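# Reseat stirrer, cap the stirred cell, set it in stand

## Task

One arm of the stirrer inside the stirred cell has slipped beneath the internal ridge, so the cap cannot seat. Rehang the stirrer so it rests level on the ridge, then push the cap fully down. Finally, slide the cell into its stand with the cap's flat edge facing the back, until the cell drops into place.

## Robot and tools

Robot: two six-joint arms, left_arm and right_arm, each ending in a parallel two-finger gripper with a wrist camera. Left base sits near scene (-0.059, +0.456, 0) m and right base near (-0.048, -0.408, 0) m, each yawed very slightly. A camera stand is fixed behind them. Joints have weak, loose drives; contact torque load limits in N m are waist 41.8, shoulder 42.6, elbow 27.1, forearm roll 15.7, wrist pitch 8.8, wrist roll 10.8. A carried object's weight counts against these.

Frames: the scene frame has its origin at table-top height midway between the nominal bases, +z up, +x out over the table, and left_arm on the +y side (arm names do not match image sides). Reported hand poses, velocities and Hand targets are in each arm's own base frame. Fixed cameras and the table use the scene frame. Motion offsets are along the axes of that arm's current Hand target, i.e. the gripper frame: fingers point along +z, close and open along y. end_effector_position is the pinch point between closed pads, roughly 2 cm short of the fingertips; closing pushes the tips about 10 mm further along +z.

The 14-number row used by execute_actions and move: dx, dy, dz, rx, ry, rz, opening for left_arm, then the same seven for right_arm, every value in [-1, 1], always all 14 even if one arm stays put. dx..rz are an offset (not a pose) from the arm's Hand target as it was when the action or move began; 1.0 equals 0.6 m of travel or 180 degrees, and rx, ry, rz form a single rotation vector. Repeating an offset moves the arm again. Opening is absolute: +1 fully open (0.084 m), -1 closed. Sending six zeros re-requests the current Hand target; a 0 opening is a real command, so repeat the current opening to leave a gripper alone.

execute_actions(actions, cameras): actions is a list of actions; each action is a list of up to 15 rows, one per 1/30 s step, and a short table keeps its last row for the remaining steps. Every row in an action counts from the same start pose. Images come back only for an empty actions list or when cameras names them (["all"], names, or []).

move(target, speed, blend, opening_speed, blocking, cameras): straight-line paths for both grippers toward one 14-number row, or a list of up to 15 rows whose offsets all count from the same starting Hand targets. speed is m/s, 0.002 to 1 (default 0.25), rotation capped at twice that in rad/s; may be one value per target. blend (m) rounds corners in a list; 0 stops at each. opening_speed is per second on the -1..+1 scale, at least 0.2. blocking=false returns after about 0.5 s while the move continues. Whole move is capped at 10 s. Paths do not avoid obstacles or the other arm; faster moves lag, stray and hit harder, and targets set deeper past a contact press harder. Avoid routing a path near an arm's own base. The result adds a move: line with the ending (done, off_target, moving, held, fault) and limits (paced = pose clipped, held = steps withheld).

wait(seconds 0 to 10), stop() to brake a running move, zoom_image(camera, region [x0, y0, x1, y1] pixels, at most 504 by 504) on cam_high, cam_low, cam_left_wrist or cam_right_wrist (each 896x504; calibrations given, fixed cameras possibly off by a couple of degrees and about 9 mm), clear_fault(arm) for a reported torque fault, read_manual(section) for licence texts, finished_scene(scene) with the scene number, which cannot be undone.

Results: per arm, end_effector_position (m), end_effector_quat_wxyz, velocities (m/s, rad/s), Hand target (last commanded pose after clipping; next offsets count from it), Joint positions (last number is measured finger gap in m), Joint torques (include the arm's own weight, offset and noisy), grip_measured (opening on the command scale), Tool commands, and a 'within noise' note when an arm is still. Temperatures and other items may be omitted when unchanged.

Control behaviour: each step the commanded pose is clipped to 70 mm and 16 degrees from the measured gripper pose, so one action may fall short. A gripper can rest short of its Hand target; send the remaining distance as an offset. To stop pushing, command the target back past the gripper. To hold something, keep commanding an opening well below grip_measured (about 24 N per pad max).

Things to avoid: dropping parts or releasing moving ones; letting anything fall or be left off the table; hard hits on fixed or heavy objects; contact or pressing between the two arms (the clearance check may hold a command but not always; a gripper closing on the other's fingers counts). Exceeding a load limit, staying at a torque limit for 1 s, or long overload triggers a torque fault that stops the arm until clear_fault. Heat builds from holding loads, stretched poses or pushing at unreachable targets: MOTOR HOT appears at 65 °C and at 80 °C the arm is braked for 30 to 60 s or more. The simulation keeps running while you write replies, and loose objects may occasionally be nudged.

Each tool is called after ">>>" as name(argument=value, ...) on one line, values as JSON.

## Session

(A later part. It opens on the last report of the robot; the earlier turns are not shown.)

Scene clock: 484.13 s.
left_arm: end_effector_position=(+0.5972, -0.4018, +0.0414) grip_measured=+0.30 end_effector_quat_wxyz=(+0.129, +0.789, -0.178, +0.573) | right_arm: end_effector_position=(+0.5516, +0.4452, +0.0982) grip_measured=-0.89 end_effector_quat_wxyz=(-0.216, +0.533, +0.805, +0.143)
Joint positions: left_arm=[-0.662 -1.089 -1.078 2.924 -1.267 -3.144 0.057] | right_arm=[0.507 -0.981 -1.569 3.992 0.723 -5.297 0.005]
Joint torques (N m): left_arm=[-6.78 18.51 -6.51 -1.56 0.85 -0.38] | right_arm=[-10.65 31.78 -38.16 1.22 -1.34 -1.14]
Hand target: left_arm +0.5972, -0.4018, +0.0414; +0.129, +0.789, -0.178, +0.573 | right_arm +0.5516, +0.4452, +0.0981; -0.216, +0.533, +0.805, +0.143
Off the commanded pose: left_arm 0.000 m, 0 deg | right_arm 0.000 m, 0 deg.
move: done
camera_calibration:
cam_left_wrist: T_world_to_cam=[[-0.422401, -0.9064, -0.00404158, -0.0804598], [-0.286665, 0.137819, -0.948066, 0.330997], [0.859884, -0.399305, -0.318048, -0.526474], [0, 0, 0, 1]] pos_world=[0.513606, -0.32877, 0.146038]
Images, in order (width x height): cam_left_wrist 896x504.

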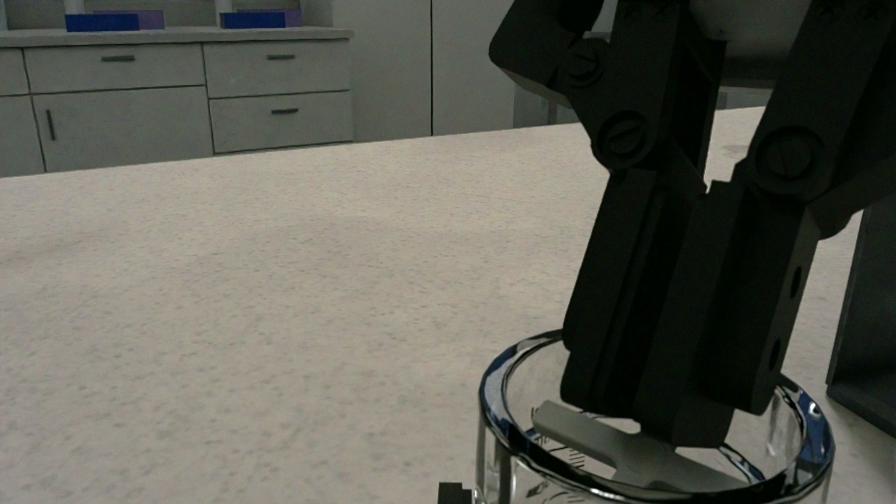

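>>> move(target=[[0,0,0,0,0,0,0,-0.0013,0,0.0022,0,0,0,-1],[0,0,0,0,0,0,0,-0.0013,0,0.0022,0,0,0,-0.65],[0,0,0,0,0,0,0,0.032,0,-0.055,0,0,0,-0.65]], speed=0.03, opening_speed=0.3, cameras=["cam_left_wrist"])

>>> zoom_image(camera="cam_left_wrist", region=[440, 200, 896, 504])

Scene clock: 493.53 s.
left_arm: end_effector_position=(+0.5972, -0.4018, +0.0414) grip_measured=+0.30 end_effector_quat_wxyz=(+0.129, +0.789, -0.178, +0.573) | right_arm: end_effector_position=(+0.5515, +0.4454, +0.1363) grip_measured=-0.67 end_effector_quat_wxyz=(-0.216, +0.533, +0.805, +0.143)
Joint positions: left_arm=[-0.662 -1.089 -1.078 2.924 -1.267 -3.144 0.057] | right_arm=[0.507 -0.921 -1.561 3.95 0.758 -5.24 0.015]
Joint torques (N m): left_arm=[-6.1 17.84 -6.48 -1.34 0.85 -0.33] | right_arm=[9.12 87.58 -5.43 -1.51 2.32 1.11]
Hand target: left_arm +0.5972, -0.4018, +0.0414; +0.129, +0.789, -0.178, +0.573 | right_arm +0.5515, +0.4454, +0.1363; -0.216, +0.533, +0.805, +0.143
Off the commanded pose: left_arm 0.000 m, 0 deg | right_arm 0.000 m, 0 deg.
move: done
camera_calibration:
cam_left_wrist: T_world_to_cam=[[-0.422401, -0.9064, -0.00404158, -0.0804598], [-0.286665, 0.137819, -0.948066, 0.330997], [0.859884, -0.399305, -0.318048, -0.526474], [0, 0, 0, 1]] pos_world=[0.513606, -0.32877, 0.146038]
Images, in order (width x height): cam_left_wrist 896x504.

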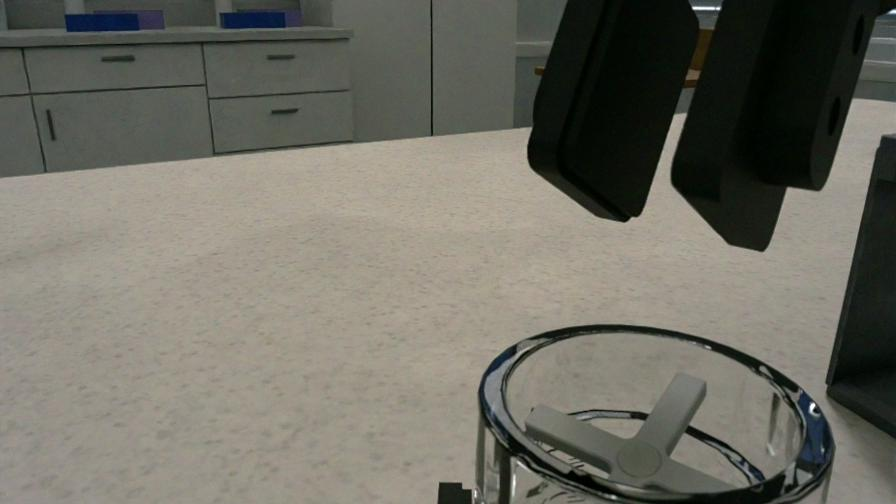

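Scaled by 1.105.

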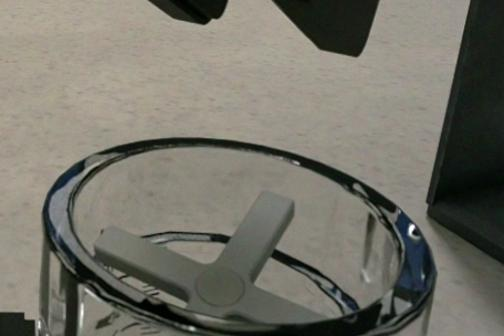

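>>> move(target=[[0,0,0,0,0,0,0,0.0133,-0.003,0.0077,0,-0.111,0,-0.6],[0,0,0,0,0,0,0,-0.0221,-0.003,0.069,0,-0.111,0,-0.62],[0,0,0,0,0,0,0,-0.0221,-0.003,0.069,0,-0.111,0,-1]], speed=[0.08,0.04,0.04], opening_speed=0.4)

Scene clock: 535.83 s.
left_arm: end_effector_position=(+0.5972, -0.4019, +0.0414) grip_measured=+0.30 end_effector_quat_wxyz=(+0.129, +0.789, -0.178, +0.573) | right_arm: end_effector_position=(+0.5463, +0.4532, +0.0940) grip_measured=-0.89 end_effector_quat_wxyz=(-0.073, +0.550, +0.830, +0.048)
Joint positions: left_arm=[-0.662 -1.089 -1.078 2.924 -1.267 -3.144 0.057] | right_arm=[0.634 -0.972 -1.619 3.434 0.627 -4.715 0.005]
Joint torques (N m): left_arm=[3.32 18.78 -7 -1.46 0.64 -0.36] | right_arm=[-4.17 28.38 -18.62 0.66 -0.8 -1.05]
Hand target: left_arm +0.5972, -0.4018, +0.0414; +0.129, +0.789, -0.178, +0.573 | right_arm +0.5463, +0.4531, +0.0938; -0.073, +0.550, +0.830, +0.048
Off the commanded pose: left_arm 0.000 m, 0 deg | right_arm 0.000 m, 0 deg.
move: done

>>> move(target=[[0,0,0,0,0,0,0,-0.0049,0,-0.0009,0,0,0,-1],[0,0,0,0,0,0,0,-0.0003,0,-0.0335,0,0,0,-1],[0,0,0,0,0,0,0,-0.0083,0.003,-0.0433,0,0.111,0,-1]], speed=[0.02,0.02,0.04], cameras=["cam_left_wrist"])

>>> zoom_image(camera="cam_left_wrist", region=[440, 200, 896, 504])

Scene clock: 546.20 s.
left_arm: end_effector_position=(+0.5972, -0.4018, +0.0414) grip_measured=+0.30 end_effector_quat_wxyz=(+0.129, +0.789, -0.178, +0.573) | right_arm: end_effector_position=(+0.5516, +0.4452, +0.1186) grip_measured=-0.89 end_effector_quat_wxyz=(-0.216, +0.533, +0.805, +0.143)
Joint positions: left_arm=[-0.662 -1.089 -1.078 2.924 -1.267 -3.144 0.057] | right_arm=[0.507 -0.948 -1.564 3.969 0.741 -5.267 0.005]
Joint torques (N m): left_arm=[8.39 19.04 -7.51 -1.47 -0.11 -0.71] | right_arm=[-10.62 33.54 -5.34 2.92 2.29 -1.22]
Hand target: left_arm +0.5972, -0.4018, +0.0414; +0.129, +0.789, -0.178, +0.573 | right_arm +0.5516, +0.4452, +0.1186; -0.216, +0.533, +0.805, +0.143
Off the commanded pose: left_arm 0.000 m, 0 deg | right_arm 0.000 m, 0 deg.
move: done
camera_calibration:
cam_left_wrist: T_world_to_cam=[[-0.422401, -0.9064, -0.00404158, -0.0804598], [-0.286665, 0.137819, -0.948066, 0.330997], [0.859884, -0.399305, -0.318048, -0.526474], [0, 0, 0, 1]] pos_world=[0.513606, -0.32877, 0.146038]
Images, in order (width x height): cam_left_wrist 896x504.

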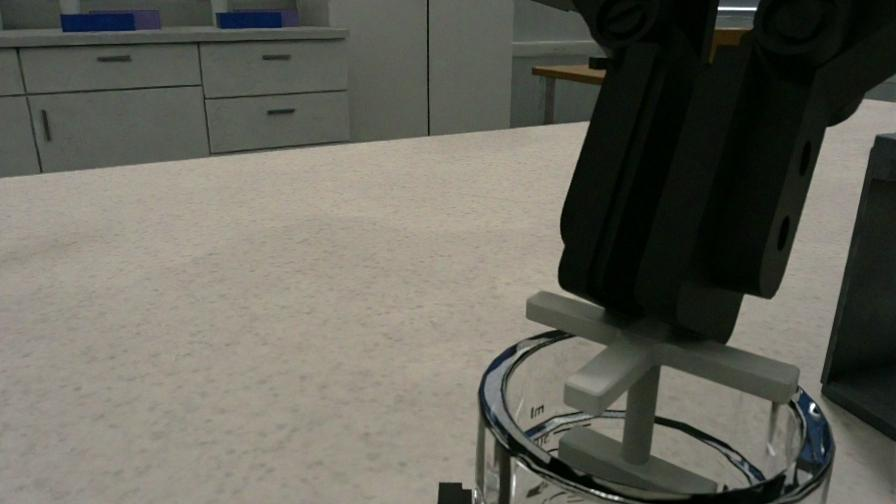

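Scaled by 1.105.

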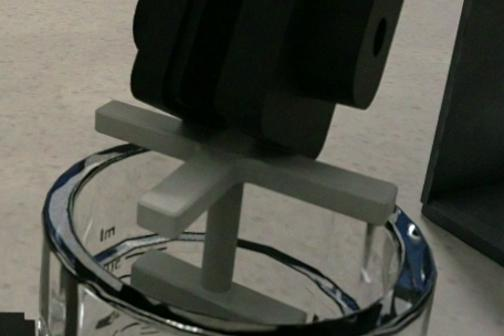

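>>> move(target=[0,0,0,0,0,0,0,-0.0079,0,0.0137,0,0,0,-1], speed=0.04, cameras=["cam_left_wrist"])

>>> zoom_image(camera="cam_left_wrist", region=[460, 284, 850, 504])

Scene clock: 552.70 s.
left_arm: end_effector_position=(+0.5972, -0.4018, +0.0414) grip_measured=+0.30 end_effector_quat_wxyz=(+0.129, +0.789, -0.178, +0.573) | right_arm: end_effector_position=(+0.5516, +0.4452, +0.1091) grip_measured=-0.89 end_effector_quat_wxyz=(-0.216, +0.533, +0.805, +0.143)
Joint positions: left_arm=[-0.662 -1.089 -1.078 2.924 -1.267 -3.144 0.057] | right_arm=[0.507 -0.963 -1.566 3.98 0.733 -5.281 0.005]
Joint torques (N m): left_arm=[8.17 18.75 -6.97 -1.49 -0.47 -0.85] | right_arm=[-9.84 30.31 -39.65 2.63 -1.38 -1.2]
Hand target: left_arm +0.5972, -0.4018, +0.0414; +0.129, +0.789, -0.178, +0.573 | right_arm +0.5516, +0.4452, +0.1091; -0.216, +0.533, +0.805, +0.143
Off the commanded pose: left_arm 0.000 m, 0 deg | right_arm 0.000 m, 0 deg.
move: done
camera_calibration:
cam_left_wrist: T_world_to_cam=[[-0.422401, -0.9064, -0.00404158, -0.0804598], [-0.286665, 0.137819, -0.948066, 0.330997], [0.859884, -0.399305, -0.318048, -0.526474], [0, 0, 0, 1]] pos_world=[0.513606, -0.32877, 0.146038]
Images, in order (width x height): cam_left_wrist 896x504.

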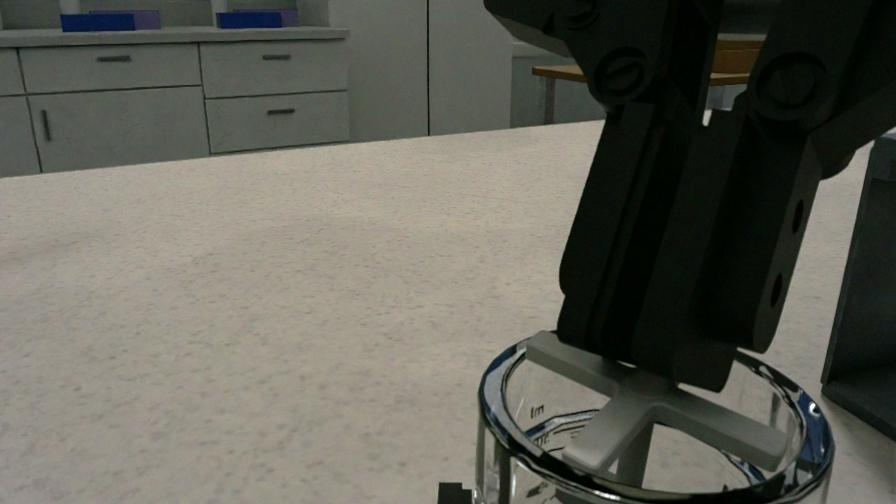

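Scaled by 1.292.

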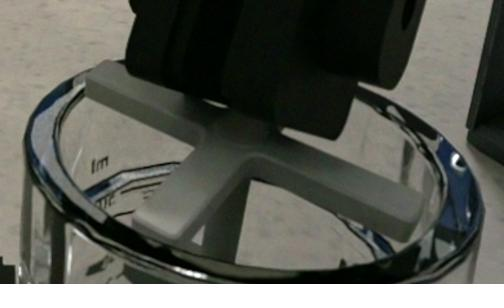

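>>> move(target=[[0,0,0,0,0,0,0,0.0029,-0.002,0.0017,0,0,0,-1],[0,0,0,0,0,0,0,-0.0096,-0.002,0.0234,0,0,0,-1]], speed=0.03, cameras=["cam_left_wrist"])

>>> zoom_image(camera="cam_left_wrist", region=[460, 284, 850, 504])

Scene clock: 563.67 s.
left_arm: end_effector_position=(+0.5972, -0.4018, +0.0414) grip_measured=+0.30 end_effector_quat_wxyz=(+0.129, +0.789, -0.178, +0.573) | right_arm: end_effector_position=(+0.5500, +0.4467, +0.0947) grip_measured=-0.89 end_effector_quat_wxyz=(-0.216, +0.533, +0.805, +0.143)
Joint positions: left_arm=[-0.662 -1.089 -1.078 2.924 -1.267 -3.144 0.057] | right_arm=[0.51 -0.985 -1.567 4 0.717 -5.304 0.005]
Joint torques (N m): left_arm=[8.49 18.09 -7.07 -1.28 -0.78 -1.06] | right_arm=[9.39 18.89 -22.86 0.51 -1.75 -1.03]
Hand target: left_arm +0.5972, -0.4018, +0.0414; +0.129, +0.789, -0.178, +0.573 | right_arm +0.5497, +0.4466, +0.0940; -0.216, +0.533, +0.805, +0.143
Off the commanded pose: left_arm 0.000 m, 0 deg | right_arm 0.001 m, 0 deg.
move: done
camera_calibration:
cam_left_wrist: T_world_to_cam=[[-0.422401, -0.9064, -0.00404158, -0.0804598], [-0.286665, 0.137819, -0.948066, 0.330997], [0.859884, -0.399305, -0.318048, -0.526474], [0, 0, 0, 1]] pos_world=[0.513606, -0.32877, 0.146038]
Images, in order (width x height): cam_left_wrist 896x504.

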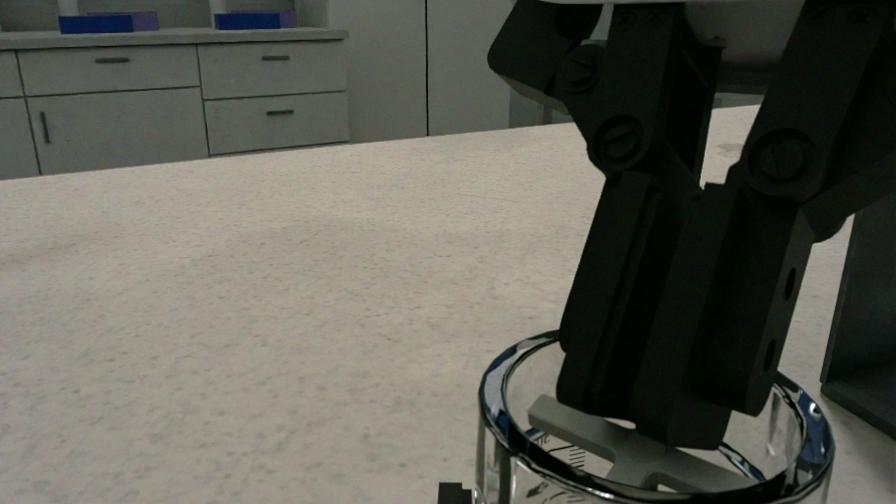

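Scaled by 1.292.

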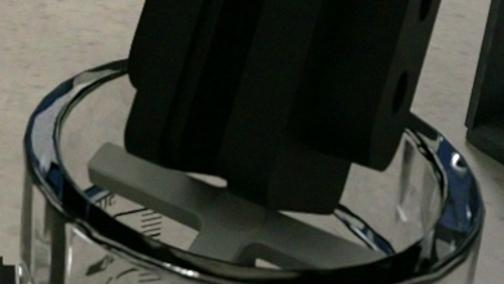

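>>> move(target=[[0,0,0,0,0,0,0,0,0,0,0,0,0,-0.65],[0,0,0,0,0,0,0,0.033,0,-0.058,0,0,0,-0.65]], speed=0.04, opening_speed=0.3, cameras=["cam_left_wrist"])

>>> zoom_image(camera="cam_left_wrist", region=[440, 200, 896, 504])

Scene clock: 571.13 s.
left_arm: end_effector_position=(+0.5972, -0.4018, +0.0414) grip_measured=+0.30 end_effector_quat_wxyz=(+0.129, +0.789, -0.178, +0.573) | right_arm: end_effector_position=(+0.5498, +0.4463, +0.1340) grip_measured=-0.67 end_effector_quat_wxyz=(-0.216, +0.533, +0.805, +0.143)
Joint positions: left_arm=[-0.662 -1.089 -1.078 2.924 -1.267 -3.144 0.057] | right_arm=[0.509 -0.922 -1.557 3.955 0.753 -5.244 0.015]
Joint torques (N m): left_arm=[6.16 18.08 -7.28 -1.44 -1.23 -1.15] | right_arm=[-9.67 88.77 -5.57 -1.55 2.31 1.25]
Hand target: left_arm +0.5972, -0.4018, +0.0414; +0.129, +0.789, -0.178, +0.573 | right_arm +0.5498, +0.4463, +0.1341; -0.216, +0.533, +0.805, +0.143
Off the commanded pose: left_arm 0.000 m, 0 deg | right_arm 0.000 m, 0 deg.
move: done
camera_calibration:
cam_left_wrist: T_world_to_cam=[[-0.422401, -0.9064, -0.00404158, -0.0804598], [-0.286665, 0.137819, -0.948066, 0.330997], [0.859884, -0.399305, -0.318048, -0.526474], [0, 0, 0, 1]] pos_world=[0.513606, -0.32877, 0.146038]
Images, in order (width x height): cam_left_wrist 896x504.

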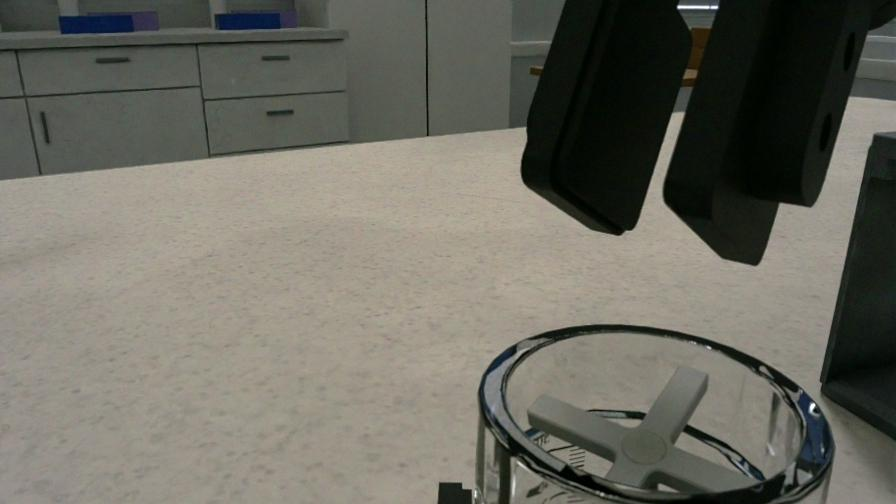

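Scaled by 1.105.

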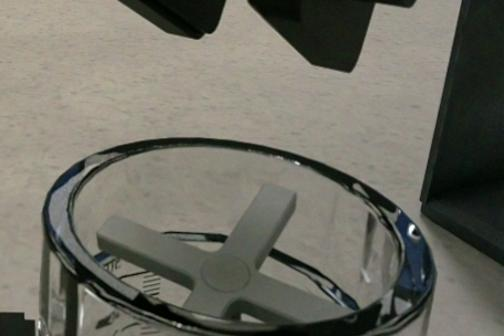

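>>> move(target=[0,0,0,0,0,0,0,-0.018,-0.08,-0.061,-0.1075,-0.1512,0.383,-0.6], cameras=["cam_right_wrist"])

>>> zoom_image(camera="cam_right_wrist", region=[380, 150, 600, 370])

Scene clock: 579.17 s.
left_arm: end_effector_position=(+0.5972, -0.4018, +0.0414) grip_measured=+0.30 end_effector_quat_wxyz=(+0.129, +0.789, -0.178, +0.573) | right_arm: end_effector_position=(+0.5164, +0.4021, +0.1603) grip_measured=-0.62 end_effector_quat_wxyz=(+0.012, +0.933, +0.359, +0.001)
Joint positions: left_arm=[-0.662 -1.089 -1.078 2.924 -1.267 -3.144 0.057] | right_arm=[0.67 -0.773 -1.449 3.106 0.682 -3.179 0.017]
Joint torques (N m): left_arm=[4.08 19 -7.59 -1.53 -1.73 -1.07] | right_arm=[12.51 30.06 -43.85 -2.38 1.69 1.24]
Hand target: left_arm +0.5972, -0.4018, +0.0414; +0.129, +0.789, -0.178, +0.573 | right_arm +0.5164, +0.4021, +0.1603; +0.012, +0.933, +0.360, +0.001
Off the commanded pose: left_arm 0.000 m, 0 deg | right_arm 0.000 m, 0 deg.
move: done
camera_calibration:
cam_right_wrist: T_world_to_cam=[[0.678511, -0.734099, 0.0268715, -0.0295173], [-0.73416, -0.678911, -0.00938671, 0.722316], [0.0251341, -0.013359, -0.999595, 0.284325], [0, 0, 0, 1]] pos_world=[0.543178, 0.472518, 0.291783]
Images, in order (width x height): cam_right_wrist 896x504.

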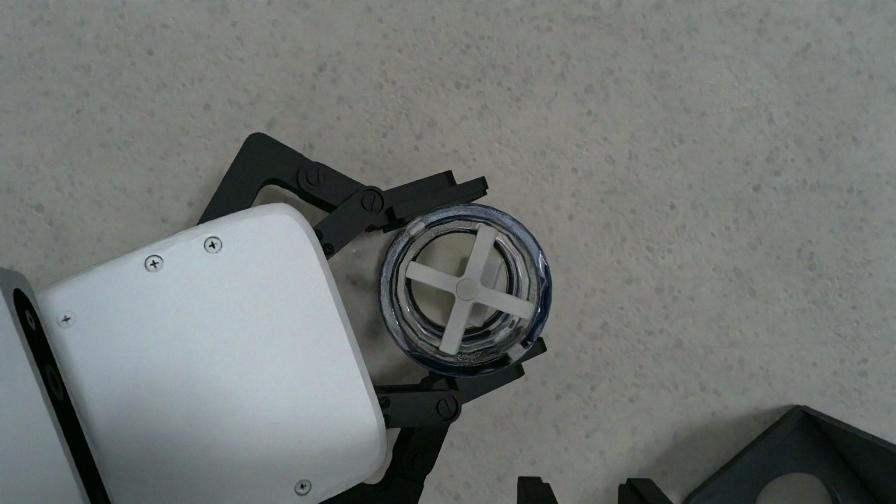

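Scaled by 2.291.

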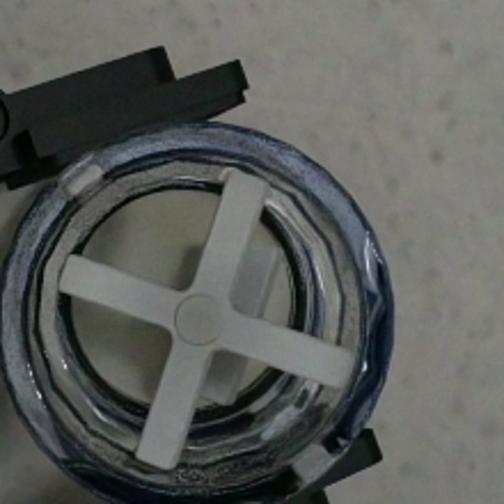

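>>> move(target=[[0,0,0,0,0,0,0,-0.133,0.026,-0.016,-0.009,0.333,0.0155,-0.6],[0,0,0,0,0,0,0,-0.133,0.026,0.157,-0.009,0.333,0.0155,-0.6]], cameras=["cam_right_wrist"])

>>> zoom_image(camera="cam_right_wrist", region=[330, 140, 530, 300])

Scene clock: 594.07 s.
left_arm: end_effector_position=(+0.5972, -0.4018, +0.0414) grip_measured=+0.30 end_effector_quat_wxyz=(+0.129, +0.789, -0.178, +0.573) | right_arm: end_effector_position=(+0.4686, +0.3350, +0.0671) grip_measured=-0.62 end_effector_quat_wxyz=(-0.157, +0.816, +0.295, +0.472)
Joint positions: left_arm=[-0.662 -1.089 -1.078 2.924 -1.267 -3.144 0.057] | right_arm=[0.593 -0.804 -0.654 3.072 -1.19 -3.18 0.017]
Joint torques (N m): left_arm=[-0.55 19.39 -8.21 -1.57 -2.22 -1] | right_arm=[-11.29 22.81 -23.8 -0.71 -3.29 -1.13]
Hand target: left_arm +0.5972, -0.4018, +0.0414; +0.129, +0.789, -0.178, +0.573 | right_arm +0.4686, +0.3350, +0.0671; -0.157, +0.816, +0.295, +0.472
Off the commanded pose: left_arm 0.000 m, 0 deg | right_arm 0.000 m, 0 deg.
move: done
camera_calibration:
cam_right_wrist: T_world_to_cam=[[0.630784, -0.7752, 0.034299, -0.00821078], [-0.362197, -0.333238, -0.870497, 0.408483], [0.686239, 0.536673, -0.490977, -0.336761], [0, 0, 0, 1]] pos_world=[0.38423, 0.310488, 0.190523]
Images, in order (width x height): cam_right_wrist 896x504.

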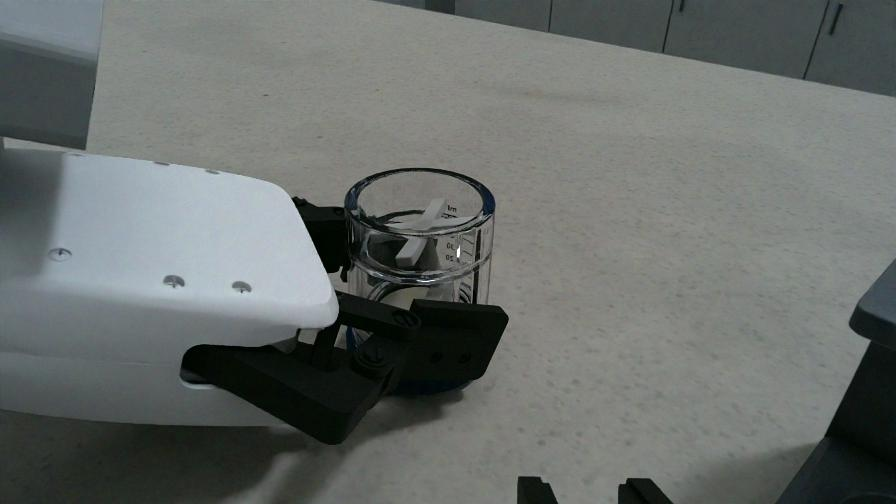

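Scaled by 2.520.

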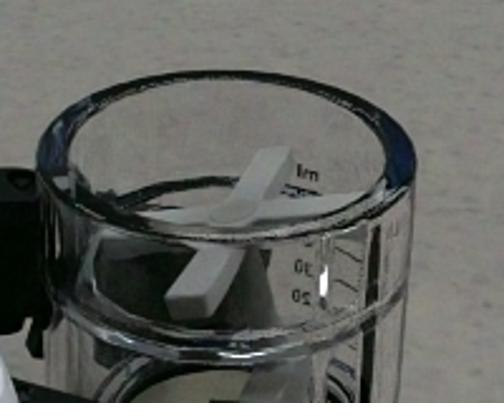

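>>> move(target=[0,0,0,0,0,0,0,0.2007,-0.0367,0.037,0.009,-0.333,-0.0155,-0.6])

>>> move(target=[[0,0,0,0,0,0,0,0.0927,-0.0342,0.0,0.005,0.0065,-0.394,-0.6],[0,0,0,0,0,0,0,0.0927,-0.0342,0.067,0.005,0.0065,-0.394,-0.6]], speed=0.15, cameras=["cam_left_wrist"])

Scene clock: 635.43 s.
left_arm: end_effector_position=(+0.5972, -0.4018, +0.0414) grip_measured=+0.30 end_effector_quat_wxyz=(+0.129, +0.789, -0.178, +0.573) | right_arm: end_effector_position=(+0.5155, +0.4042, +0.1592) grip_measured=-0.62 end_effector_quat_wxyz=(+0.012, +0.933, +0.359, +0.001)
Joint positions: left_arm=[-0.662 -1.089 -1.078 2.924 -1.267 -3.144 0.057] | right_arm=[0.673 -0.776 -1.451 3.105 0.682 -3.176 0.017]
Joint torques (N m): left_arm=[-4.24 18.44 -7.66 -1.35 -2.46 -1.03] | right_arm=[11.09 30.93 -43.82 1.64 1.76 -0.58]
Hand target: left_arm +0.5972, -0.4018, +0.0414; +0.129, +0.789, -0.178, +0.573 | right_arm +0.5156, +0.4042, +0.1592; +0.012, +0.933, +0.360, +0.001
Off the commanded pose: left_arm 0.000 m, 0 deg | right_arm 0.000 m, 0 deg.
move: done

Scene clock: 640.53 s.
left_arm: end_effector_position=(+0.5972, -0.4018, +0.0414) grip_measured=+0.30 end_effector_quat_wxyz=(+0.129, +0.789, -0.178, +0.573) | right_arm: end_effector_position=(+0.5433, +0.4558, +0.1181) grip_measured=-0.62 end_effector_quat_wxyz=(+0.000, +0.551, +0.834, +0.000)
Joint positions: left_arm=[-0.662 -1.089 -1.078 2.924 -1.267 -3.144 0.057] | right_arm=[0.698 -0.956 -1.663 3.143 0.708 -4.418 0.017]
Joint torques (N m): left_arm=[-5.34 18.86 -7.85 -1.14 -2.43 -1.04] | right_arm=[-9.15 34.76 -43.78 1.51 -1.62 -1.14]
Hand target: left_arm +0.5972, -0.4018, +0.0414; +0.129, +0.789, -0.178, +0.573 | right_arm +0.5434, +0.4559, +0.1182; +0.000, +0.551, +0.834, +0.000
Off the commanded pose: left_arm 0.000 m, 0 deg | right_arm 0.000 m, 0 deg.
move: done
camera_calibration:
cam_left_wrist: T_world_to_cam=[[-0.422401, -0.9064, -0.00404158, -0.0804598], [-0.286665, 0.137819, -0.948066, 0.330997], [0.859884, -0.399305, -0.318048, -0.526474], [0, 0, 0, 1]] pos_world=[0.513606, -0.32877, 0.146038]
Images, in order (width x height): cam_left_wrist 896x504.

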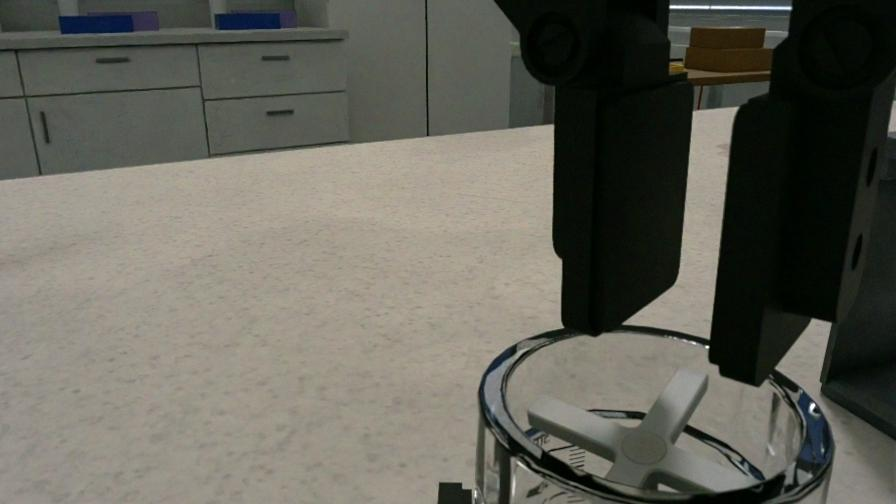

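>>> move(target=[[0,0,0,0,0,0,0,-0.0023,0,0.042,0,0,0,-0.62],[0,0,0,0,0,0,0,-0.0023,0,0.042,0,0,0,-1]], speed=0.04, opening_speed=0.4, cameras=["cam_left_wrist"])

Scene clock: 646.80 s.
left_arm: end_effector_position=(+0.5972, -0.4018, +0.0414) grip_measured=+0.30 end_effector_quat_wxyz=(+0.129, +0.789, -0.178, +0.573) | right_arm: end_effector_position=(+0.5534, +0.4630, +0.1375) grip_measured=-0.64 end_effector_quat_wxyz=(+0.007, +0.551, +0.834, +0.024)
Joint positions: left_arm=[-0.662 -1.089 -1.078 2.924 -1.267 -3.144 0.057] | right_arm=[0.696 -0.929 -1.664 3.143 0.684 -4.419 0.016]
Joint torques (N m): left_arm=[-7.74 19.72 -8.19 -1.62 -2.38 -0.89] | right_arm=[1.17 88.87 -20.54 -0.13 -0.48 0.06]
Hand target: left_arm +0.5972, -0.4018, +0.0414; +0.129, +0.789, -0.178, +0.573 | right_arm +0.5534, +0.4630, +0.1375; +0.007, +0.551, +0.834, +0.024 (not the last commanded pose)
Tool commands: left_gripper/opening=+0.0 right_gripper/opening=-0.62
Off the commanded pose: left_arm 0.000 m, 0 deg | right_arm 0.046 m, 3 deg.
TORQUE FAULT: the external load on joint 2 (shoulder) of the right arm reached its load limit, and that arm stopped. The contact can be on any part of that arm beyond that joint, not only on its tool. A torque fault puts only its own arm into a fault stop. That arm's remaining commands of this call were not run. The hold on joint 2 (shoulder) of that arm was moved back by the arm itself, up to 3 degrees, as the stop began. That arm is still stopped at the end of this call. While its stop runs, that arm, its gripper or tool too, takes no new command.
CLEAR FAULT: the right arm stays stopped (state 4) until you call clear_fault(arm="right_arm").
End effector pose when the fault began: right_arm: position (+0.5439, +0.4551, +0.1015), quat_wxyz (+0.000, +0.551, +0.834, +0.000)
Joint positions when the fault began: right_arm=[0.696 -0.979 -1.663 3.143 0.684 -4.419 0.016]
move: fault (right_arm); path passed 0 of 2 targets; target 2's new opening was not sent
camera_calibration:
cam_left_wrist: T_world_to_cam=[[-0.422401, -0.9064, -0.00404158, -0.0804598], [-0.286665, 0.137819, -0.948066, 0.330997], [0.859884, -0.399305, -0.318048, -0.526474], [0, 0, 0, 1]] pos_world=[0.513606, -0.32877, 0.146038]
Images, in order (width x height): cam_left_wrist 896x504.

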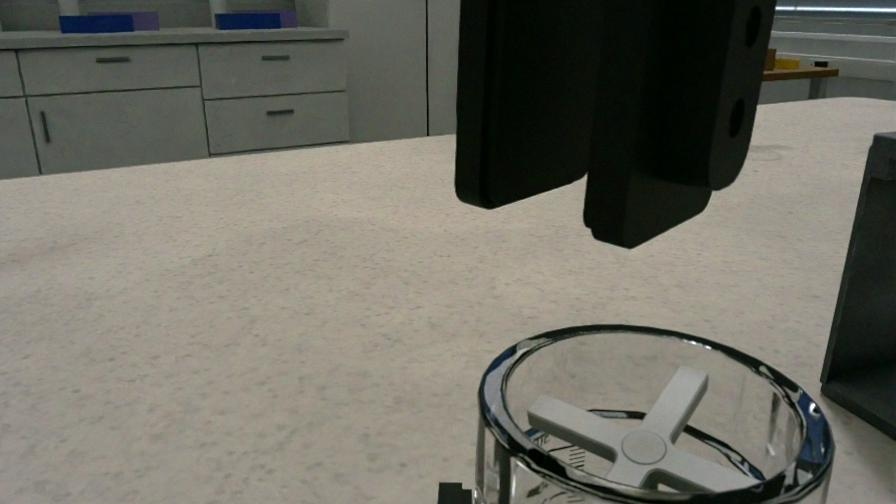

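>>> clear_fault(arm="right_arm")

>>> move(target=[[0,0,0,0,0,0,0,0,0,-0.06,0,0,0,-0.62],[0,0,0,0,0,0,0,0,0,-0.06,0,0,0.9,-0.62]], speed=0.3, cameras=["cam_left_wrist"])

Scene clock: 654.57 s.
left_arm: end_effector_position=(+0.5972, -0.4018, +0.0414) grip_measured=+0.30 end_effector_quat_wxyz=(+0.129, +0.789, -0.178, +0.573) | right_arm: end_effector_position=(+0.5534, +0.4630, +0.1375) grip_measured=-0.64 end_effector_quat_wxyz=(+0.007, +0.551, +0.834, +0.024)
Joint positions: left_arm=[-0.662 -1.089 -1.078 2.924 -1.267 -3.144 0.057] | right_arm=[0.696 -0.929 -1.664 3.143 0.684 -4.419 0.016]
Joint torques (N m): left_arm=[-7.85 19.16 -8.51 -1.29 -2.45 -1.02] | right_arm=[1.03 90.44 -20.68 -0.11 -0.45 0.08]
Hand target: left_arm +0.5972, -0.4018, +0.0414; +0.129, +0.789, -0.178, +0.573 | right_arm +0.5534, +0.4630, +0.1375; +0.007, +0.551, +0.834, +0.024 (not the last commanded pose)
Tool commands: left_gripper/opening=+0.0 right_gripper/opening=-0.62
Off the commanded pose: left_arm 0.000 m, 0 deg | right_arm 0.046 m, 3 deg.
TORQUE FAULT, CONTINUED: the right arm's stop, for the torque fault of joint 2 (shoulder) that an earlier result reported, is over. The call counts as one of the actions that you can send in this scene. The hold on joint 2 (shoulder) of that arm was moved back by the arm itself, up to 3 degrees, as the stop began. That arm's target is now where it stood when the stop ended, not its last command. That arm keeps its grip as last carried out and accepts commands again: back off and push less far.
CLEAR FAULT: your call cleared the right arm's torque fault. If a joint's load stays at its limit, that arm stops again at once.

Scene clock: 660.50 s.
left_arm: end_effector_position=(+0.5972, -0.4018, +0.0414) grip_measured=+0.30 end_effector_quat_wxyz=(+0.129, +0.789, -0.178, +0.573) | right_arm: end_effector_position=(+0.5521, +0.4618, +0.1734) grip_measured=-0.64 end_effector_quat_wxyz=(-0.023, +0.910, -0.414, +0.011)
Joint positions: left_arm=[-0.662 -1.089 -1.078 2.924 -1.267 -3.144 0.057] | right_arm=[0.696 -0.879 -1.664 3.143 0.735 -1.592 0.016]
Joint torques (N m): left_arm=[-7.3 18.14 -8.82 -1.38 -2.43 -0.93] | right_arm=[9.88 74.93 -27.73 -0.92 1.15 1.17]
Hand target: left_arm +0.5972, -0.4018, +0.0414; +0.129, +0.789, -0.178, +0.573 | right_arm +0.5520, +0.4618, +0.1734; -0.023, +0.910, -0.414, +0.010
Off the commanded pose: left_arm 0.000 m, 0 deg | right_arm 0.000 m, 0 deg.
move: done
camera_calibration:
cam_left_wrist: T_world_to_cam=[[-0.422401, -0.9064, -0.00404158, -0.0804598], [-0.286665, 0.137819, -0.948066, 0.330997], [0.859884, -0.399305, -0.318048, -0.526474], [0, 0, 0, 1]] pos_world=[0.513606, -0.32877, 0.146038]
Images, in order (width x height): cam_left_wrist 896x504.

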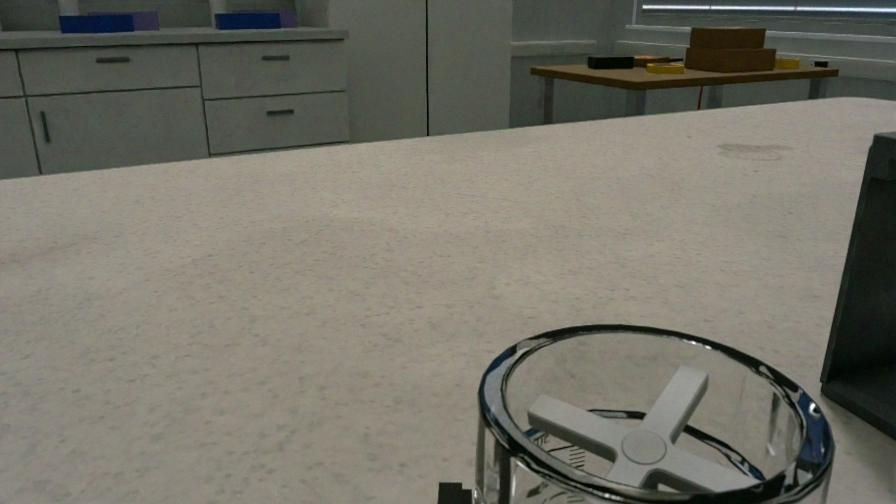

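>>> move(target=[0,0,0,0,0,0,0,0,0.0225,0.0908,-0.016,0.002,0.1005,-0.62], speed=0.1, cameras=["cam_left_wrist","cam_right_wrist"])

>>> zoom_image(camera="cam_right_wrist", region=[396, 264, 756, 504])

Scene clock: 672.47 s.
left_arm: end_effector_position=(+0.5972, -0.4018, +0.0414) grip_measured=+0.30 end_effector_quat_wxyz=(+0.129, +0.789, -0.178, +0.573) | right_arm: end_effector_position=(+0.5439, +0.4548, +0.1183) grip_measured=-0.64 end_effector_quat_wxyz=(+0.000, +0.834, -0.552, -0.001)
Joint positions: left_arm=[-0.662 -1.089 -1.078 2.924 -1.267 -3.144 0.057] | right_arm=[0.696 -0.955 -1.662 3.144 0.707 -1.278 0.016]
Joint torques (N m): left_arm=[-8.15 18.68 -8.73 -1.03 -2.34 -0.96] | right_arm=[-8.11 33.47 -44.03 -1.02 -1.48 1.15]
Hand target: left_arm +0.5972, -0.4018, +0.0414; +0.129, +0.789, -0.178, +0.573 | right_arm +0.5439, +0.4548, +0.1183; +0.000, +0.834, -0.552, -0.001
Off the commanded pose: left_arm 0.000 m, 0 deg | right_arm 0.000 m, 0 deg.
move: done
camera_calibration:
cam_left_wrist: T_world_to_cam=[[-0.422401, -0.9064, -0.00404158, -0.0804598], [-0.286665, 0.137819, -0.948066, 0.330997], [0.859884, -0.399305, -0.318048, -0.526474], [0, 0, 0, 1]] pos_world=[0.513606, -0.32877, 0.146038]
cam_right_wrist: T_world_to_cam=[[-0.916551, -0.39988, 0.00541002, 0.709699], [-0.399915, 0.916419, -0.0156563, -0.128667], [0.00130282, -0.0165134, -0.999863, 0.256745], [0, 0, 0, 1]] pos_world=[0.598685, 0.405947, 0.250856]
Images, in order (width x height): cam_left_wrist 896x504, cam_right_wrist 896x504.

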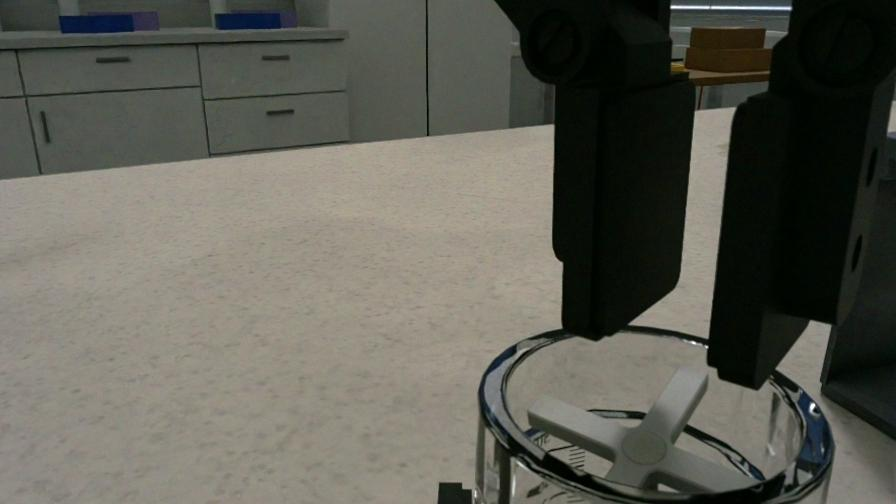

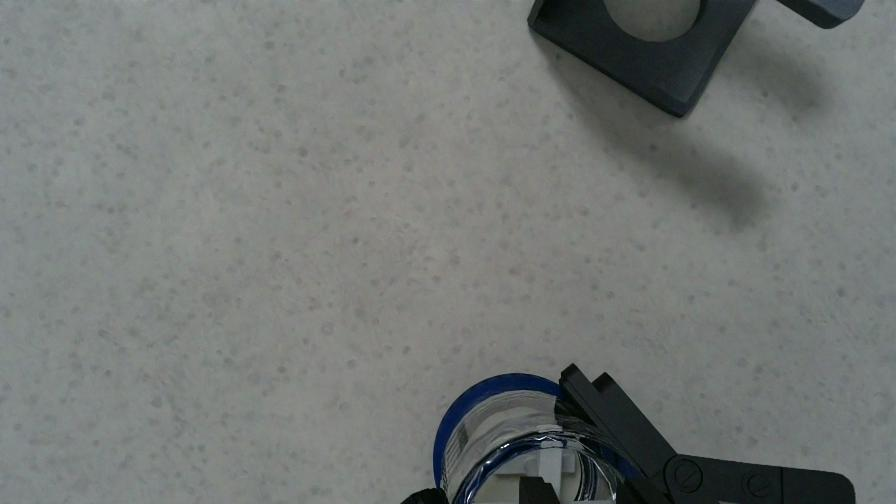

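Scaled by 1.400.

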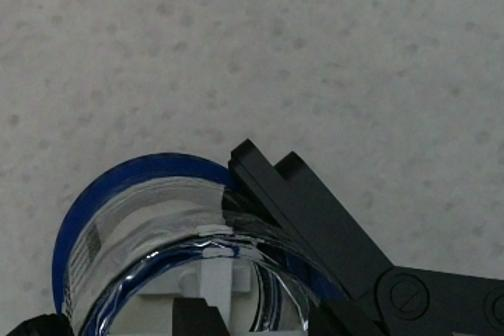

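>>> move(target=[[0,0,0,0,0,0,0,0,-0.004,0.035,0,0,0,-0.62],[0,0,0,0,0,0,0,0,-0.004,0.042,0,0,0,-0.62],[0,0,0,0,0,0,0,0,-0.004,0.042,0,0,0,-1]], speed=0.04, opening_speed=0.4, cameras=["cam_left_wrist","cam_right_wrist"])

Scene clock: 681.13 s.
left_arm: end_effector_position=(+0.5972, -0.4018, +0.0414) grip_measured=+0.30 end_effector_quat_wxyz=(+0.129, +0.789, -0.178, +0.573) | right_arm: end_effector_position=(+0.5464, +0.4559, +0.0941) grip_measured=-0.89 end_effector_quat_wxyz=(-0.001, +0.834, -0.552, -0.001)
Joint positions: left_arm=[-0.662 -1.089 -1.078 2.924 -1.267 -3.144 0.057] | right_arm=[0.695 -0.996 -1.674 3.144 0.677 -1.279 0.005]
Joint torques (N m): left_arm=[-7.22 18.62 -9.1 -1.37 -1.84 -0.98] | right_arm=[-8.75 16.52 2.27 0.59 -1.37 -0.5]
Hand target: left_arm +0.5972, -0.4018, +0.0414; +0.129, +0.789, -0.178, +0.573 | right_arm +0.5461, +0.4557, +0.0931; +0.000, +0.834, -0.552, -0.001
Off the commanded pose: left_arm 0.000 m, 0 deg | right_arm 0.001 m, 0 deg.
move: done
camera_calibration:
cam_left_wrist: T_world_to_cam=[[-0.422413, -0.906394, -0.00408108, -0.080446], [-0.286647, 0.137857, -0.948066, 0.331001], [0.859884, -0.399305, -0.318048, -0.526474], [0, 0, 0, 1]] pos_world=[0.513606, -0.32877, 0.146038]
cam_right_wrist: T_world_to_cam=[[-0.916535, -0.399932, 0.00413401, 0.712676], [-0.399947, 0.916412, -0.0152316, -0.129208], [0.00230317, -0.0156137, -0.999875, 0.231598], [0, 0, 0, 1]] pos_world=[0.600983, 0.407045, 0.226654]
Images, in order (width x height): cam_left_wrist 896x504, cam_right_wrist 896x504.

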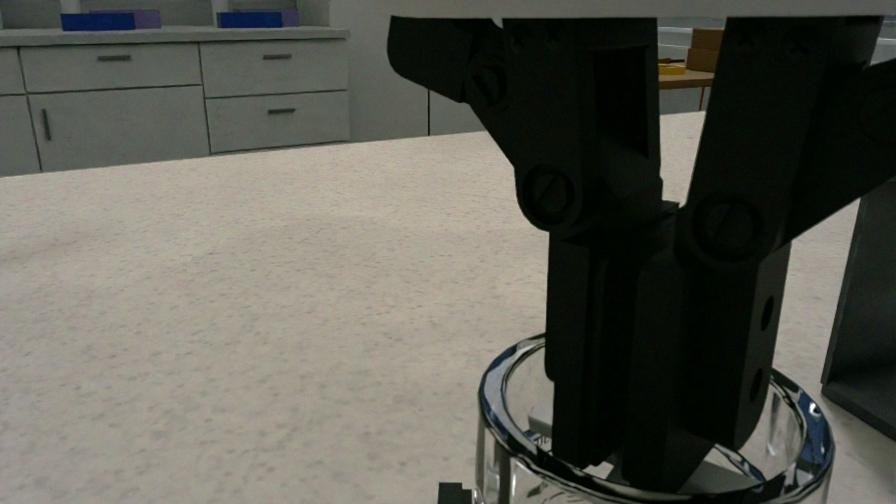

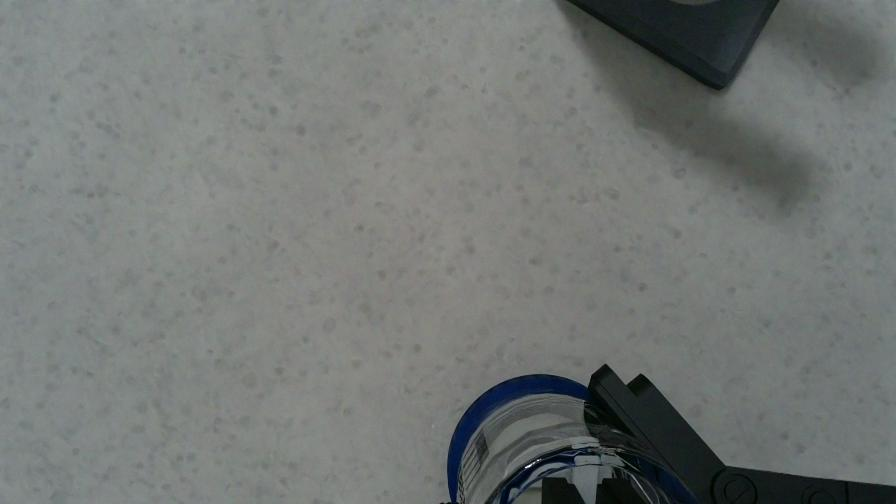

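>>> move(target=[[0,0,0,0,0,0,0,0.005,0,-0.002,0,0,0,-1],[0,0,0,0,0,0,0,0.003,0,-0.042,0,0,0,-1]], speed=0.03, cameras=["cam_left_wrist","cam_right_wrist"])

>>> zoom_image(camera="cam_left_wrist", region=[440, 200, 896, 504])

Scene clock: 688.33 s.
left_arm: end_effector_position=(+0.5972, -0.4018, +0.0414) grip_measured=+0.30 end_effector_quat_wxyz=(+0.129, +0.789, -0.178, +0.573) | right_arm: end_effector_position=(+0.5468, +0.4540, +0.1182) grip_measured=-0.89 end_effector_quat_wxyz=(+0.000, +0.834, -0.552, -0.001)
Joint positions: left_arm=[-0.662 -1.089 -1.078 2.924 -1.267 -3.144 0.057] | right_arm=[0.692 -0.959 -1.669 3.144 0.711 -1.281 0.005]
Joint torques (N m): left_arm=[-7.18 18.62 -9.23 -1.15 -0.24 -1.1] | right_arm=[10.51 90.88 -26.94 -2.35 1.77 0.67]
Hand target: left_arm +0.5972, -0.4018, +0.0414; +0.129, +0.789, -0.178, +0.573 | right_arm +0.5468, +0.4540, +0.1183; +0.000, +0.834, -0.552, -0.001
Off the commanded pose: left_arm 0.000 m, 0 deg | right_arm 0.000 m, 0 deg.
move: done
camera_calibration:
cam_left_wrist: T_world_to_cam=[[-0.422413, -0.906394, -0.00408108, -0.080446], [-0.286647, 0.137857, -0.948066, 0.331001], [0.859884, -0.399305, -0.318048, -0.526474], [0, 0, 0, 1]] pos_world=[0.513606, -0.32877, 0.146038]
cam_right_wrist: T_world_to_cam=[[-0.916535, -0.399915, 0.00563366, 0.711894], [-0.399953, 0.916402, -0.0156681, -0.126783], [0.00110321, -0.0166135, -0.999861, 0.256788], [0, 0, 0, 1]] pos_world=[0.601486, 0.405147, 0.250756]
Images, in order (width x height): cam_left_wrist 896x504, cam_right_wrist 896x504.

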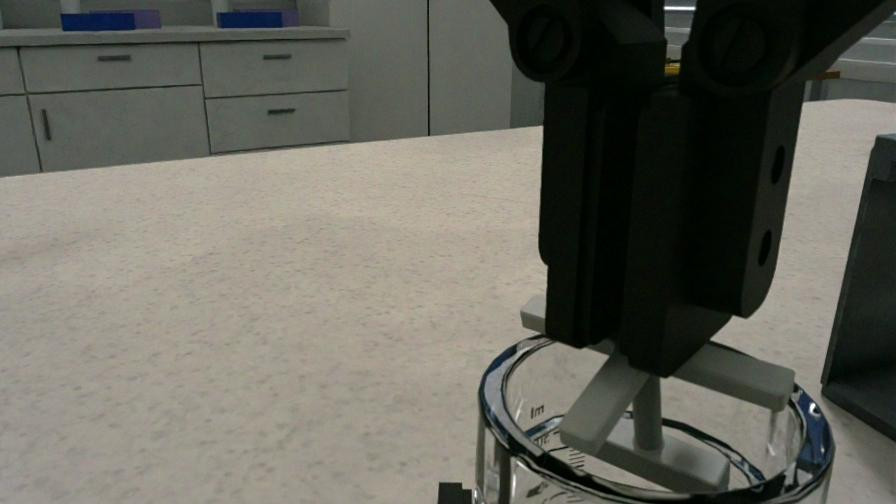

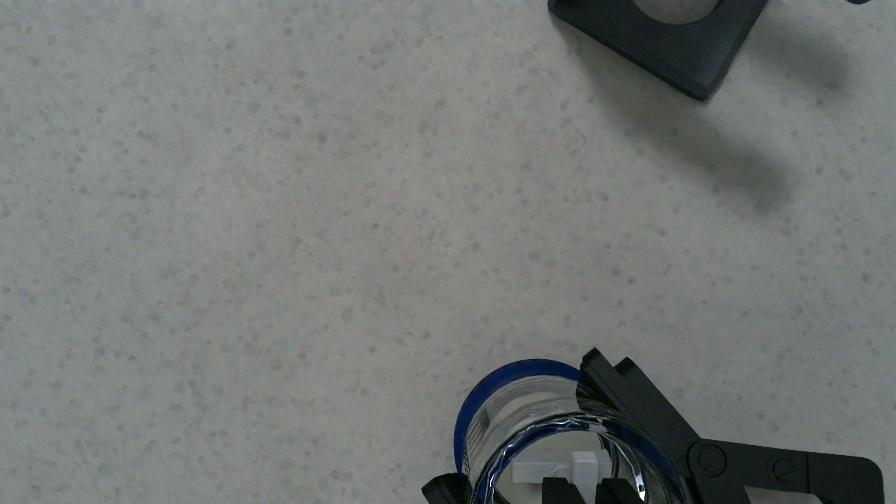

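Scaled by 1.105.

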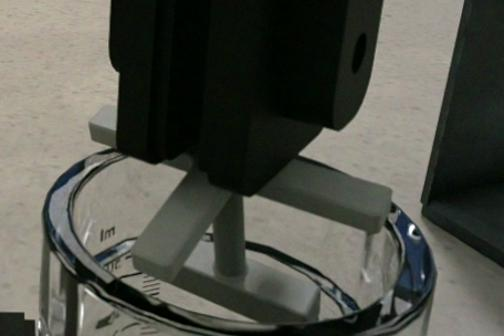

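>>> move(target=[[0,0,0,0,0,0,0,0.0015,0.0017,0,0,-0.067,0,-1],[0,0,0,0,0,0,0,0.0015,0.0017,0.015,0,-0.067,0,-1]], speed=0.05, cameras=["cam_left_wrist","cam_right_wrist"])

>>> zoom_image(camera="cam_left_wrist", region=[460, 264, 850, 504])

Scene clock: 715.23 s.
left_arm: end_effector_position=(+0.5972, -0.4018, +0.0414) grip_measured=+0.30 end_effector_quat_wxyz=(+0.129, +0.789, -0.178, +0.573) | right_arm: end_effector_position=(+0.5461, +0.4527, +0.1092) grip_measured=-1.00 end_effector_quat_wxyz=(-0.058, +0.829, -0.549, -0.088)
Joint positions: left_arm=[-0.662 -1.089 -1.078 2.924 -1.267 -3.144 0.057] | right_arm=[0.621 -0.946 -1.608 3.49 0.646 -1.628 0]
Joint torques (N m): left_arm=[-6.67 17.98 -9.12 -1.45 0.76 -1.02] | right_arm=[-8.57 33.04 -41.4 1.69 -1.63 -1.22]
Hand target: left_arm +0.5972, -0.4018, +0.0414; +0.129, +0.789, -0.178, +0.573 | right_arm +0.5463, +0.4528, +0.1093; -0.058, +0.829, -0.549, -0.088
Off the commanded pose: left_arm 0.000 m, 0 deg | right_arm 0.000 m, 0 deg.
move: done
camera_calibration:
cam_left_wrist: T_world_to_cam=[[-0.422401, -0.9064, -0.00404158, -0.0804598], [-0.286665, 0.137819, -0.948066, 0.330997], [0.859884, -0.399305, -0.318048, -0.526474], [0, 0, 0, 1]] pos_world=[0.513606, -0.32877, 0.146038]
cam_right_wrist: T_world_to_cam=[[-0.916248, -0.400596, 0.00349324, 0.711218], [-0.392408, 0.899209, 0.193493, -0.145208], [-0.0806537, 0.175917, -0.981095, 0.203194], [0, 0, 0, 1]] pos_world=[0.61106, 0.379737, 0.224965]
Images, in order (width x height): cam_left_wrist 896x504, cam_right_wrist 896x504.

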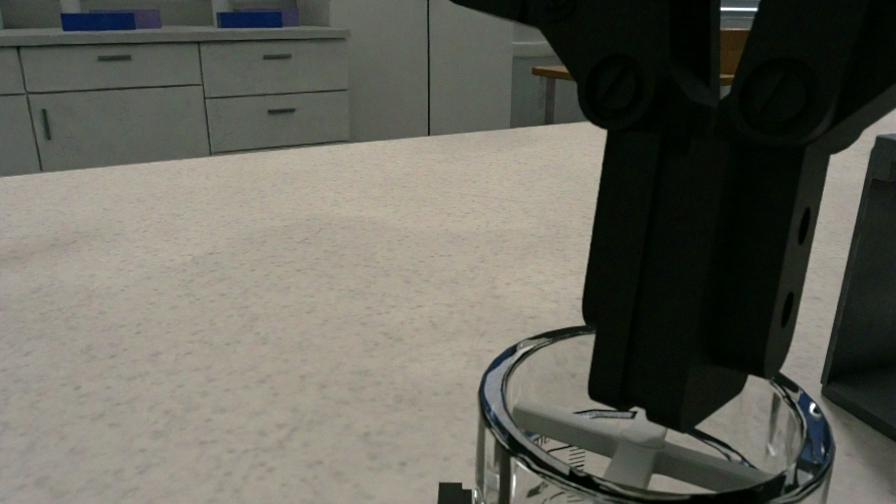

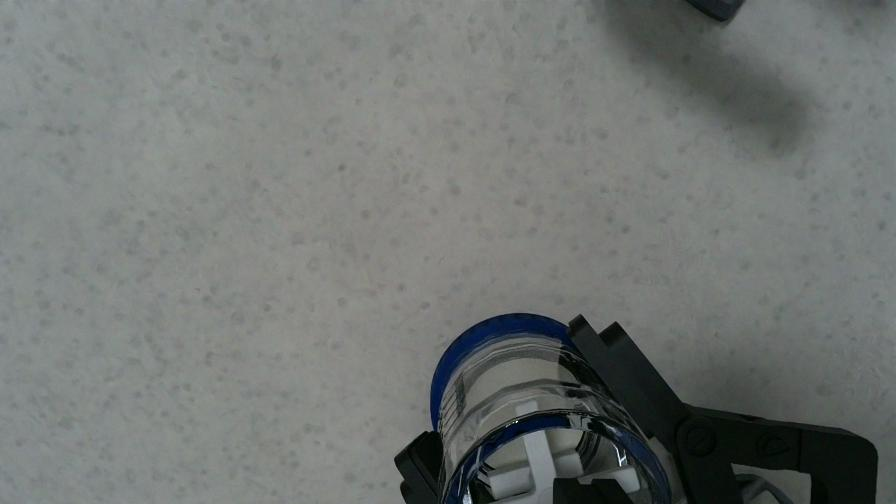

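Scaled by 1.292.

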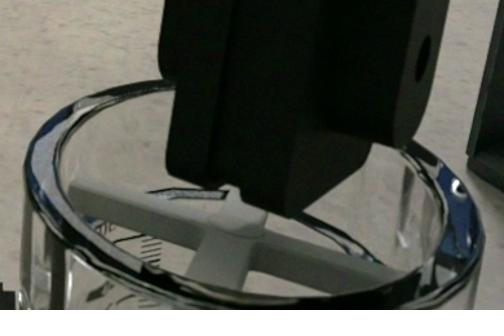

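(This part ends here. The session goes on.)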